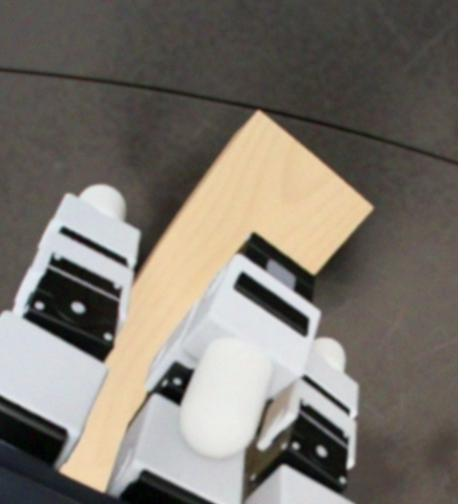

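>>> {"op": "move", "data": {"arm3": {"target": [0.010, -0.272, 0.882, 0.0733, 0.8378, 0.5389, 0.0472], "speed": 0.1}}}

Scene clock: 116.77 s.
Joint torques (N m): arm1=[-0.26 -10.29 7.6 2.99 0.82 -0.19] | arm2=[-1.08 1.03 9.2 1.83 0.01 -0.07] | arm3=[1.38 -16.85 8.51 1.35 0.12 -0.01] | arm4=[-1.85 -4.84 9.33 0.27 -0.15 -0.06]
Heat: arm1: hottest joint3_rad 36 °C; arm2: hottest joint3_rad 38 °C; arm3: hottest joint3_rad 45 °C; arm4: hottest joint3_rad 36 °C.
move: arm3 done
Joint velocities: within noise
arm1, arm2: as last shown
arm3.joint_positions: joint1_rad=-0.617 joint2_rad=+2.057 joint3_rad=+1.891 joint4_rad=-1.233 joint5_rad=-0.017 joint6_rad=-0.106 hand_index_mcp=+0.756 hand_index_abd=+0.165 hand_index_pip=+0.579 hand_index_dip=+0.699 hand_middle_mcp=+0.759 hand_middle_abd=+0.000 hand_middle_pip=-0.876 hand_middle_dip=-0.798 hand_ring_mcp=+0.754 hand_ring_abd=-0.165 hand_ring_pip=+0.577 hand_ring_dip=+0.697 hand_thumb_cmc=-0.568 hand_thumb_axl=+0.677 hand_thumb_mcp=+0.223 hand_thumb_ipl=+0.168 hand_current_limit=+0.400 hand_speed=-0.600
arm3.joint_status: not commanded
arm3.hand_state: goal,goal,goal,goal,goal,goal,goal,goal,goal,goal,goal,goal,goal,goal,goal,goal
arm3.index_mcp_current_ma: 5
arm3.index_abd_current_ma: -12
arm3.index_pip_current_ma: 7
arm3.index_dip_current_ma: 9
arm3.middle_mcp_current_ma: 16
arm3.middle_abd_current_ma: 0
arm3.middle_pip_current_ma: 11
arm3.middle_dip_current_ma: 7
arm3.ring_mcp_current_ma: -1
arm3.ring_abd_current_ma: 12
arm3.ring_pip_current_ma: 1
arm3.ring_dip_current_ma: 4
arm3.thumb_cmc_current_ma: 5
arm3.thumb_axl_current_ma: -2
arm3.thumb_mcp_current_ma: -10
arm3.thumb_ipl_current_ma: -1
arm3.hand_goal_index_mcp: 0.754
arm3.hand_goal_index_abd: 0.170
arm3.hand_goal_index_pip: 0.576
arm3.hand_goal_index_dip: 0.696
arm3.hand_goal_middle_mcp: 0.754
arm3.hand_goal_middle_abd: 0.000
arm3.hand_goal_middle_pip: -0.880
arm3.hand_goal_middle_dip: -0.800
arm3.hand_goal_ring_mcp: 0.754
arm3.hand_goal_ring_abd: -0.170
arm3.hand_goal_ring_pip: 0.576
arm3.hand_goal_ring_dip: 0.696
arm3.hand_goal_thumb_cmc: -0.570
arm3.hand_goal_thumb_axl: 0.678
arm3.hand_goal_thumb_mcp: 0.226
arm3.hand_goal_thumb_ipl: 0.168
arm3.hand: x=+0.0053 y=-0.2733 z=+0.8845 quat_wxyz=(+0.069, +0.838, +0.540, +0.046) (m; scene frame)
arm3.hand_target: x=+0.0099 y=-0.2721 z=+0.8820 quat_wxyz=(+0.073, +0.838, +0.539, +0.047) (m; scene frame)
arm3.hand_status: done (0.005 m and 0.5 deg from the pose sent, 0.030 m and 2.9 deg at the start)
arm4.joint_positions: joint1_rad=-0.412 joint2_rad=+0.934 joint3_rad=+1.262 joint4_rad=-1.677 joint5_rad=+0.004 joint6_rad=-0.218 hand_index_mcp=+0.755 hand_index_abd=-0.003 hand_index_pip=+0.576 hand_index_dip=+0.695 hand_middle_mcp=+0.755 hand_middle_abd=+0.001 hand_middle_pip=-0.874 hand_middle_dip=-0.797 hand_ring_mcp=+0.762 hand_ring_abd=+0.011 hand_ring_pip=+0.580 hand_ring_dip=+0.696 hand_thumb_cmc=-0.568 hand_thumb_axl=+0.677 hand_thumb_mcp=+0.224 hand_thumb_ipl=+0.168 hand_current_limit=+0.760 hand_speed=-0.600
arm4.joint_status: not commanded
arm4.hand_state: goal,blocked,goal,goal,goal,goal,goal,goal,goal,blocked,goal,goal,goal,goal,goal,goal
arm4.index_mcp_current_ma: 0
arm4.index_abd_current_ma: 484
arm4.index_pip_current_ma: 0
arm4.index_dip_current_ma: 0
arm4.middle_mcp_current_ma: 0
arm4.middle_abd_current_ma: 0
arm4.middle_pip_current_ma: 2
arm4.middle_dip_current_ma: 0
arm4.ring_mcp_current_ma: 3
arm4.ring_abd_current_ma: -484
arm4.ring_pip_current_ma: 1
arm4.ring_dip_current_ma: 0
arm4.thumb_cmc_current_ma: 0
arm4.thumb_axl_current_ma: 0
arm4.thumb_mcp_current_ma: -1
arm4.thumb_ipl_current_ma: 0
arm4.hand_goal_index_mcp: 0.754
arm4.hand_goal_index_abd: -0.240
arm4.hand_goal_index_pip: 0.576
arm4.hand_goal_index_dip: 0.696
arm4.hand_goal_middle_mcp: 0.754
arm4.hand_goal_middle_abd: 0.000
arm4.hand_goal_middle_pip: -0.880
arm4.hand_goal_middle_dip: -0.800
arm4.hand_goal_ring_mcp: 0.754
arm4.hand_goal_ring_abd: 0.240
arm4.hand_goal_ring_pip: 0.576
arm4.hand_goal_ring_dip: 0.696
arm4.hand_goal_thumb_cmc: -0.570
arm4.hand_goal_thumb_axl: 0.678
arm4.hand_goal_thumb_mcp: 0.226
arm4.hand_goal_thumb_ipl: 0.168
arm4.hand: x=-0.1297 y=-0.4353 z=+1.1370 quat_wxyz=(+0.062, +0.329, +0.937, +0.100) (m; scene frame)
arm4.hand_target: x=-0.1298 y=-0.4397 z=+1.1393 quat_wxyz=(+0.065, +0.331, +0.936, +0.101) (m; scene frame)
arm4.hand_status: not commanded
pictures: none

>>> {"op": "move", "data": {"arm3": {"target": [0.0075, -0.266, 0.866, 0.0733, 0.8378, 0.5389, 0.0472], "speed": 0.08}}}

>>> {"op": "move", "data": {"arm3": {"joints": {"hand_index_abd": -0.09, "hand_ring_abd": 0.09}}, "cameras": ["arm3_cam_wrist", "cam_low_2"]}}

>>> {"op": "zoom_image", "data": {"camera": "cam_low_2", "region": [170, 200, 270, 300]}}

Scene clock: 118.33 s.
Joint torques (N m): arm1=[-0.26 -10.34 7.58 2.99 0.82 -0.19] | arm2=[-1.03 0.97 9.2 1.81 0.01 -0.07] | arm3=[1.9 -16.85 7.31 1.48 0.12 0] | arm4=[-1.79 -4.78 9.31 0.28 -0.15 -0.06]
Heat: arm1: hottest joint3_rad 36 °C; arm2: hottest joint3_rad 38 °C; arm3: hottest joint3_rad 44 °C; arm4: hottest joint3_rad 36 °C.
move: arm3 done
Joint velocities: within noise
arm1, arm2, arm4: as last shown
arm3.joint_positions: joint1_rad=-0.617 joint2_rad=+2.057 joint3_rad=+1.855 joint4_rad=-1.190 joint5_rad=-0.016 joint6_rad=-0.101 hand_index_mcp=+0.755 hand_index_abd=+0.166 hand_index_pip=+0.578 hand_index_dip=+0.699 hand_middle_mcp=+0.759 hand_middle_abd=+0.000 hand_middle_pip=-0.876 hand_middle_dip=-0.798 hand_ring_mcp=+0.759 hand_ring_abd=-0.166 hand_ring_pip=+0.579 hand_ring_dip=+0.697 hand_thumb_cmc=-0.568 hand_thumb_axl=+0.677 hand_thumb_mcp=+0.223 hand_thumb_ipl=+0.168 hand_current_limit=+0.400 hand_speed=-0.600
arm3.joint_status: not commanded
arm3.hand_state: goal,goal,goal,goal,goal,goal,goal,goal,goal,goal,goal,goal,goal,goal,goal,goal
arm3.index_mcp_current_ma: 3
arm3.index_abd_current_ma: -10
arm3.index_pip_current_ma: 5
arm3.index_dip_current_ma: 8
arm3.middle_mcp_current_ma: 16
arm3.middle_abd_current_ma: 0
arm3.middle_pip_current_ma: 11
arm3.middle_dip_current_ma: 7
arm3.ring_mcp_current_ma: 18
arm3.ring_abd_current_ma: 10
arm3.ring_pip_current_ma: 10
arm3.ring_dip_current_ma: 3
arm3.thumb_cmc_current_ma: 5
arm3.thumb_axl_current_ma: -2
arm3.thumb_mcp_current_ma: -12
arm3.thumb_ipl_current_ma: -1
arm3.hand_goal_index_mcp: 0.754
arm3.hand_goal_index_abd: 0.170
arm3.hand_goal_index_pip: 0.576
arm3.hand_goal_index_dip: 0.696
arm3.hand_goal_middle_mcp: 0.754
arm3.hand_goal_middle_abd: 0.000
arm3.hand_goal_middle_pip: -0.880
arm3.hand_goal_middle_dip: -0.800
arm3.hand_goal_ring_mcp: 0.754
arm3.hand_goal_ring_abd: -0.170
arm3.hand_goal_ring_pip: 0.576
arm3.hand_goal_ring_dip: 0.696
arm3.hand_goal_thumb_cmc: -0.570
arm3.hand_goal_thumb_axl: 0.678
arm3.hand_goal_thumb_mcp: 0.226
arm3.hand_goal_thumb_ipl: 0.168
arm3.hand: x=+0.0042 y=-0.2729 z=+0.8720 quat_wxyz=(+0.073, +0.838, +0.538, +0.047) (m; scene frame)
arm3.hand_target: x=+0.0074 y=-0.2660 z=+0.8661 quat_wxyz=(+0.073, +0.838, +0.539, +0.047) (m; scene frame)
arm3.hand_status: done (0.010 m and 0.1 deg from the pose sent, 0.020 m and 0.5 deg at the start)
pictures: none

Scene clock: 118.97 s.
Joint torques (N m): arm1=[-0.26 -10.34 7.6 2.99 0.82 -0.19] | arm2=[-1.08 1.03 9.21 1.81 0.01 -0.07] | arm3=[1.44 -17.08 7.28 1.42 0.18 -0.01] | arm4=[-1.79 -4.78 9.31 0.27 -0.16 -0.05]
Heat: arm1: hottest joint3_rad 35 °C; arm2: hottest joint3_rad 38 °C; arm3: hottest joint3_rad 44 °C; arm4: hottest joint3_rad 36 °C.
move: arm3 off_target
Joint velocities: within noise
arm1, arm4: as last shown
arm2.joint_positions: joint1_rad=-0.605 joint2_rad=+0.637 joint3_rad=+1.379 joint4_rad=-1.408 joint5_rad=-0.010 joint6_rad=+1.001 hand_index_mcp=+0.755 hand_index_abd=+0.000 hand_index_pip=+0.577 hand_index_dip=+0.696 hand_middle_mcp=+0.755 hand_middle_abd=+0.000 hand_middle_pip=+0.577 hand_middle_dip=+0.696 hand_ring_mcp=+0.755 hand_ring_abd=+0.000 hand_ring_pip=+0.577 hand_ring_dip=+0.696 hand_thumb_cmc=+0.715 hand_thumb_axl=+0.677 hand_thumb_mcp=+0.225 hand_thumb_ipl=+0.168 hand_current_limit=+0.400 hand_speed=-0.600
arm2.joint_status: not commanded
arm2.hand_state: goal,goal,goal,goal,goal,goal,goal,goal,goal,goal,goal,goal,goal,goal,goal,goal
arm2.index_mcp_current_ma: 2
arm2.index_abd_current_ma: 0
arm2.index_pip_current_ma: 2
arm2.index_dip_current_ma: 0
arm2.middle_mcp_current_ma: 2
arm2.middle_abd_current_ma: 0
arm2.middle_pip_current_ma: 2
arm2.middle_dip_current_ma: 0
arm2.ring_mcp_current_ma: 2
arm2.ring_abd_current_ma: 0
arm2.ring_pip_current_ma: 2
arm2.ring_dip_current_ma: 0
arm2.thumb_cmc_current_ma: 3
arm2.thumb_axl_current_ma: -3
arm2.thumb_mcp_current_ma: -3
arm2.thumb_ipl_current_ma: -1
arm2.hand_goal_index_mcp: 0.754
arm2.hand_goal_index_abd: 0.000
arm2.hand_goal_index_pip: 0.576
arm2.hand_goal_index_dip: 0.696
arm2.hand_goal_middle_mcp: 0.754
arm2.hand_goal_middle_abd: 0.000
arm2.hand_goal_middle_pip: 0.576
arm2.hand_goal_middle_dip: 0.696
arm2.hand_goal_ring_mcp: 0.754
arm2.hand_goal_ring_abd: 0.000
arm2.hand_goal_ring_pip: 0.576
arm2.hand_goal_ring_dip: 0.696
arm2.hand_goal_thumb_cmc: 0.714
arm2.hand_goal_thumb_axl: 0.678
arm2.hand_goal_thumb_mcp: 0.226
arm2.hand_goal_thumb_ipl: 0.168
arm2.hand: x=+0.0389 y=+0.6168 z=+1.3317 quat_wxyz=(+0.439, +0.437, -0.785, -0.018) (m; scene frame)
arm2.hand_target: x=+0.0409 y=+0.6179 z=+1.3448 quat_wxyz=(+0.452, +0.434, -0.779, -0.019) (m; scene frame)
arm2.hand_status: not commanded
arm3.joint_positions: joint1_rad=-0.611 joint2_rad=+2.056 joint3_rad=+1.855 joint4_rad=-1.188 joint5_rad=-0.018 joint6_rad=-0.101 hand_index_mcp=+0.754 hand_index_abd=-0.019 hand_index_pip=+0.578 hand_index_dip=+0.698 hand_middle_mcp=+0.759 hand_middle_abd=+0.000 hand_middle_pip=-0.876 hand_middle_dip=-0.798 hand_ring_mcp=+0.760 hand_ring_abd=-0.039 hand_ring_pip=+0.580 hand_ring_dip=+0.697 hand_thumb_cmc=-0.569 hand_thumb_axl=+0.677 hand_thumb_mcp=+0.223 hand_thumb_ipl=+0.168 hand_current_limit=+0.400 hand_speed=-0.600
arm3.joint_status: hand_index_abd off_target (ended at -0.019, target -0.090); hand_ring_abd off_target (ended at -0.039, target +0.090)
arm3.hand_state: goal,blocked,goal,goal,goal,goal,goal,goal,goal,blocked,goal,goal,goal,goal,goal,goal
arm3.index_mcp_current_ma: 0
arm3.index_abd_current_ma: 258
arm3.index_pip_current_ma: 4
arm3.index_dip_current_ma: 6
arm3.middle_mcp_current_ma: 16
arm3.middle_abd_current_ma: 0
arm3.middle_pip_current_ma: 11
arm3.middle_dip_current_ma: 7
arm3.ring_mcp_current_ma: 19
arm3.ring_abd_current_ma: -385
arm3.ring_pip_current_ma: 11
arm3.ring_dip_current_ma: 3
arm3.thumb_cmc_current_ma: 4
arm3.thumb_axl_current_ma: -2
arm3.thumb_mcp_current_ma: -12
arm3.thumb_ipl_current_ma: -1
arm3.hand_goal_index_mcp: 0.754
arm3.hand_goal_index_abd: -0.090
arm3.hand_goal_index_pip: 0.576
arm3.hand_goal_index_dip: 0.696
arm3.hand_goal_middle_mcp: 0.754
arm3.hand_goal_middle_abd: 0.000
arm3.hand_goal_middle_pip: -0.880
arm3.hand_goal_middle_dip: -0.800
arm3.hand_goal_ring_mcp: 0.754
arm3.hand_goal_ring_abd: 0.090
arm3.hand_goal_ring_pip: 0.576
arm3.hand_goal_ring_dip: 0.696
arm3.hand_goal_thumb_cmc: -0.570
arm3.hand_goal_thumb_axl: 0.678
arm3.hand_goal_thumb_mcp: 0.226
arm3.hand_goal_thumb_ipl: 0.168
arm3.hand: x=+0.0070 y=-0.2692 z=+0.8728 quat_wxyz=(+0.073, +0.837, +0.540, +0.049) (m; scene frame)
arm3.hand_target: x=+0.0075 y=-0.2659 z=+0.8660 quat_wxyz=(+0.073, +0.838, +0.539, +0.047) (m; scene frame)
arm3.hand_status: not commanded
pictures: arm3_cam_wrist, cam_low_2
camera_calibration:
arm3_cam_wrist: T_world_to_cam=[[0.23033, -0.961023, 0.152915, -0.365089], [-0.814522, -0.104417, 0.570658, -0.561171], [-0.532449, -0.255992, -0.806825, 0.766387], [0, 0, 0, 1]] pos_world=[0.0350664, -0.213265, 0.994404]

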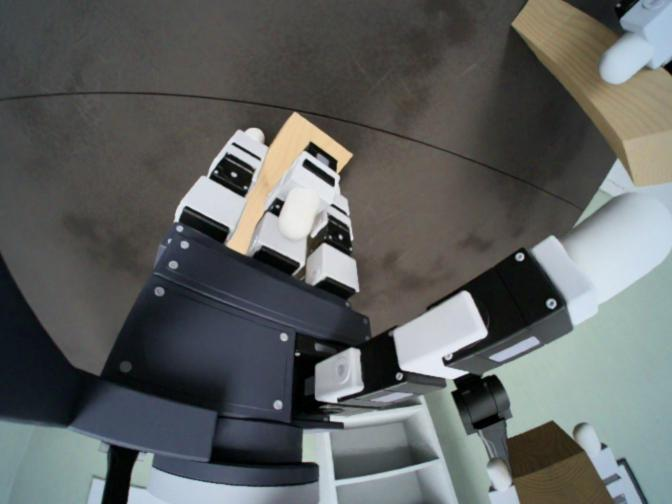

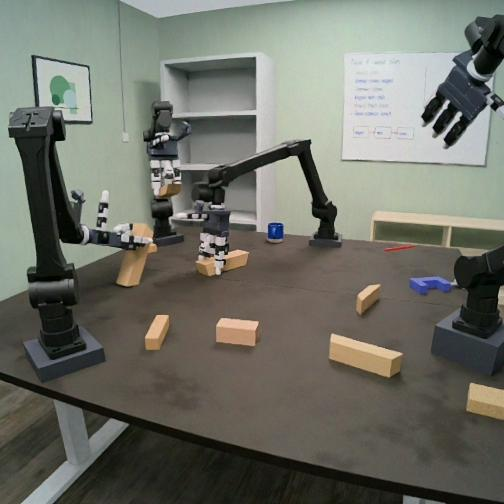

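Scaled by 5.040 from the camera's 504x504 image, which has a finer 720x720 frame.

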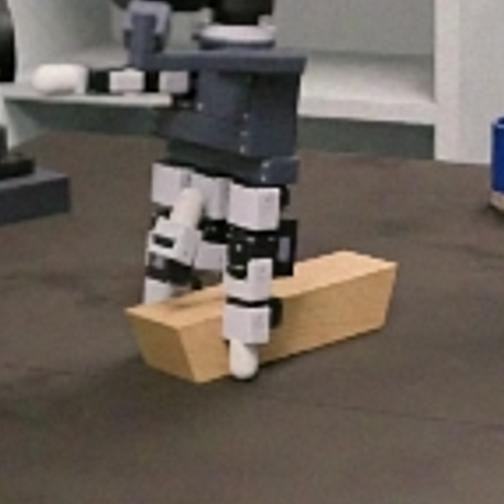

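>>> {"op": "move", "data": {"arm3": {"joints": {"hand_index_abd": -0.24, "hand_ring_abd": 0.2, "hand_current_limit": 0.77}}}}

>>> {"op": "move", "data": {"arm3": {"target": [-0.056, -0.239, 0.988, 0.2737, 0.7948, 0.5122, 0.1764], "speed": 0.07}, "cameras": ["cam_low_2"]}}

>>> {"op": "zoom_image", "data": {"camera": "cam_low_2", "region": [170, 200, 270, 300]}}

Scene clock: 120.67 s.
Joint torques (N m): arm1=[-0.26 -10.34 7.6 2.99 0.82 -0.19] | arm2=[-1.08 1.03 9.21 1.83 0.01 -0.07] | arm3=[1.44 -16.97 7.3 1.4 0.18 -0.01] | arm4=[-1.79 -4.72 9.31 0.27 -0.16 -0.06]
Heat: arm1: hottest joint3_rad 35 °C; arm2: hottest joint3_rad 38 °C; arm3: hottest joint3_rad 44 °C; arm4: hottest joint3_rad 36 °C.
move: arm3 off_target
Joint velocities: within noise
arm1, arm2, arm4: as last shown
arm3.joint_positions: joint1_rad=-0.611 joint2_rad=+2.056 joint3_rad=+1.855 joint4_rad=-1.188 joint5_rad=-0.018 joint6_rad=-0.101 hand_index_mcp=+0.754 hand_index_abd=-0.019 hand_index_pip=+0.578 hand_index_dip=+0.698 hand_middle_mcp=+0.759 hand_middle_abd=+0.000 hand_middle_pip=-0.876 hand_middle_dip=-0.798 hand_ring_mcp=+0.760 hand_ring_abd=-0.039 hand_ring_pip=+0.580 hand_ring_dip=+0.697 hand_thumb_cmc=-0.569 hand_thumb_axl=+0.677 hand_thumb_mcp=+0.223 hand_thumb_ipl=+0.168 hand_current_limit=+0.770 hand_speed=-0.600
arm3.joint_status: hand_index_abd off_target (ended at -0.019, target -0.240); hand_ring_abd off_target (ended at -0.039, target +0.200); the others done
arm3.hand_state: goal,blocked,goal,goal,goal,goal,goal,goal,goal,blocked,goal,goal,goal,goal,goal,goal
arm3.index_mcp_current_ma: 0
arm3.index_abd_current_ma: 486
arm3.index_pip_current_ma: 4
arm3.index_dip_current_ma: 6
arm3.middle_mcp_current_ma: 16
arm3.middle_abd_current_ma: 0
arm3.middle_pip_current_ma: 11
arm3.middle_dip_current_ma: 7
arm3.ring_mcp_current_ma: 19
arm3.ring_abd_current_ma: -485
arm3.ring_pip_current_ma: 11
arm3.ring_dip_current_ma: 3
arm3.thumb_cmc_current_ma: 4
arm3.thumb_axl_current_ma: -2
arm3.thumb_mcp_current_ma: -12
arm3.thumb_ipl_current_ma: -1
arm3.hand_goal_index_mcp: 0.754
arm3.hand_goal_index_abd: -0.240
arm3.hand_goal_index_pip: 0.576
arm3.hand_goal_index_dip: 0.696
arm3.hand_goal_middle_mcp: 0.754
arm3.hand_goal_middle_abd: 0.000
arm3.hand_goal_middle_pip: -0.880
arm3.hand_goal_middle_dip: -0.800
arm3.hand_goal_ring_mcp: 0.754
arm3.hand_goal_ring_abd: 0.200
arm3.hand_goal_ring_pip: 0.576
arm3.hand_goal_ring_dip: 0.696
arm3.hand_goal_thumb_cmc: -0.570
arm3.hand_goal_thumb_axl: 0.678
arm3.hand_goal_thumb_mcp: 0.226
arm3.hand_goal_thumb_ipl: 0.168
arm3.hand: x=+0.0070 y=-0.2692 z=+0.8728 quat_wxyz=(+0.073, +0.837, +0.540, +0.049) (m; scene frame)
arm3.hand_target: x=+0.0075 y=-0.2659 z=+0.8660 quat_wxyz=(+0.073, +0.838, +0.539, +0.047) (m; scene frame)
arm3.hand_status: not commanded
pictures: none

Scene clock: 124.80 s.
Joint torques (N m): arm1=[-0.26 -10.29 7.58 2.99 0.82 -0.19] | arm2=[-1.03 1.03 9.21 1.83 0.01 -0.07] | arm3=[0.21 -15.85 9.55 2.69 -0.14 -0.07] | arm4=[-1.79 -4.78 9.33 0.27 -0.15 -0.06]
Heat: arm1: hottest joint3_rad 35 °C; arm2: hottest joint3_rad 38 °C; arm3: hottest joint3_rad 44 °C; arm4: hottest joint3_rad 36 °C.
move: arm3 off_target
Joint velocities: within noise
arm1.joint_positions: joint1_rad=+1.144 joint2_rad=+1.473 joint3_rad=+0.608 joint4_rad=+0.462 joint5_rad=+0.871 joint6_rad=+0.303 hand_index_mcp=+0.783 hand_index_abd=-0.015 hand_index_pip=+0.588 hand_index_dip=+0.699 hand_middle_mcp=+0.758 hand_middle_abd=+0.000 hand_middle_pip=-0.876 hand_middle_dip=-0.797 hand_ring_mcp=+0.789 hand_ring_abd=-0.026 hand_ring_pip=+0.593 hand_ring_dip=+0.699 hand_thumb_cmc=-0.568 hand_thumb_axl=+0.677 hand_thumb_mcp=+0.224 hand_thumb_ipl=+0.168 hand_current_limit=+0.760 hand_speed=-0.600
arm1.joint_status: not commanded
arm1.hand_state: blocked,blocked,goal,goal,goal,goal,goal,goal,blocked,blocked,goal,goal,goal,goal,goal,goal
arm1.index_mcp_current_ma: 102
arm1.index_abd_current_ma: 484
arm1.index_pip_current_ma: 34
arm1.index_dip_current_ma: 6
arm1.middle_mcp_current_ma: 11
arm1.middle_abd_current_ma: 0
arm1.middle_pip_current_ma: 9
arm1.middle_dip_current_ma: 6
arm1.ring_mcp_current_ma: 126
arm1.ring_abd_current_ma: -484
arm1.ring_pip_current_ma: 49
arm1.ring_dip_current_ma: 6
arm1.thumb_cmc_current_ma: 4
arm1.thumb_axl_current_ma: -1
arm1.thumb_mcp_current_ma: -7
arm1.thumb_ipl_current_ma: -1
arm1.hand_goal_index_mcp: 0.754
arm1.hand_goal_index_abd: -0.220
arm1.hand_goal_index_pip: 0.576
arm1.hand_goal_index_dip: 0.696
arm1.hand_goal_middle_mcp: 0.754
arm1.hand_goal_middle_abd: 0.000
arm1.hand_goal_middle_pip: -0.880
arm1.hand_goal_middle_dip: -0.800
arm1.hand_goal_ring_mcp: 0.754
arm1.hand_goal_ring_abd: 0.220
arm1.hand_goal_ring_pip: 0.576
arm1.hand_goal_ring_dip: 0.696
arm1.hand_goal_thumb_cmc: -0.570
arm1.hand_goal_thumb_axl: 0.678
arm1.hand_goal_thumb_mcp: 0.226
arm1.hand_goal_thumb_ipl: 0.168
arm1.hand: x=+0.1753 y=-0.4270 z=+0.9866 quat_wxyz=(-0.364, -0.487, +0.625, +0.489) (m; scene frame)
arm1.hand_target: x=+0.1761 y=-0.4318 z=+0.9989 quat_wxyz=(-0.380, -0.477, +0.620, +0.493) (m; scene frame)
arm1.hand_status: not commanded
arm2, arm4: as last shown
arm3.joint_positions: joint1_rad=-0.622 joint2_rad=+1.661 joint3_rad=+1.286 joint4_rad=-0.618 joint5_rad=-0.068 joint6_rad=-0.101 hand_index_mcp=+0.765 hand_index_abd=-0.019 hand_index_pip=+0.579 hand_index_dip=+0.696 hand_middle_mcp=+0.759 hand_middle_abd=+0.000 hand_middle_pip=-0.876 hand_middle_dip=-0.798 hand_ring_mcp=+0.768 hand_ring_abd=-0.035 hand_ring_pip=+0.579 hand_ring_dip=+0.697 hand_thumb_cmc=-0.569 hand_thumb_axl=+0.677 hand_thumb_mcp=+0.223 hand_thumb_ipl=+0.168 hand_current_limit=+0.770 hand_speed=-0.600
arm3.joint_status: not commanded
arm3.hand_state: goal,blocked,goal,goal,goal,goal,goal,goal,goal,blocked,goal,goal,goal,goal,goal,goal
arm3.index_mcp_current_ma: 42
arm3.index_abd_current_ma: 487
arm3.index_pip_current_ma: 8
arm3.index_dip_current_ma: -1
arm3.middle_mcp_current_ma: 16
arm3.middle_abd_current_ma: 0
arm3.middle_pip_current_ma: 11
arm3.middle_dip_current_ma: 7
arm3.ring_mcp_current_ma: 51
arm3.ring_abd_current_ma: -487
arm3.ring_pip_current_ma: 8
arm3.ring_dip_current_ma: 2
arm3.thumb_cmc_current_ma: 4
arm3.thumb_axl_current_ma: -2
arm3.thumb_mcp_current_ma: -12
arm3.thumb_ipl_current_ma: -1
arm3.hand_goal_index_mcp: 0.754
arm3.hand_goal_index_abd: -0.240
arm3.hand_goal_index_pip: 0.576
arm3.hand_goal_index_dip: 0.696
arm3.hand_goal_middle_mcp: 0.754
arm3.hand_goal_middle_abd: 0.000
arm3.hand_goal_middle_pip: -0.880
arm3.hand_goal_middle_dip: -0.800
arm3.hand_goal_ring_mcp: 0.754
arm3.hand_goal_ring_abd: 0.200
arm3.hand_goal_ring_pip: 0.576
arm3.hand_goal_ring_dip: 0.696
arm3.hand_goal_thumb_cmc: -0.570
arm3.hand_goal_thumb_axl: 0.678
arm3.hand_goal_thumb_mcp: 0.226
arm3.hand_goal_thumb_ipl: 0.168
arm3.hand: x=-0.0576 y=-0.2308 z=+0.9455 quat_wxyz=(+0.237, +0.804, +0.523, +0.157) (m; scene frame)
arm3.hand_target: x=-0.0569 y=-0.2384 z=+0.9877 quat_wxyz=(+0.274, +0.795, +0.512, +0.176) (m; scene frame)
arm3.hand_status: off_target (0.043 m and 5.1 deg from the pose sent, 0.135 m and 27.9 deg at the start)
pictures: cam_low_2

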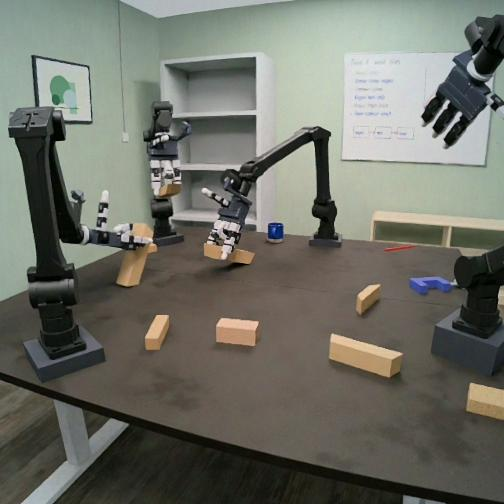

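Scaled by 5.040 from the camera's 504x504 image, which has a finer 720x720 frame.

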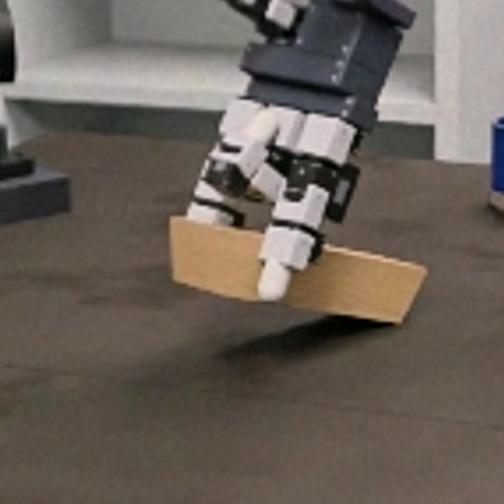

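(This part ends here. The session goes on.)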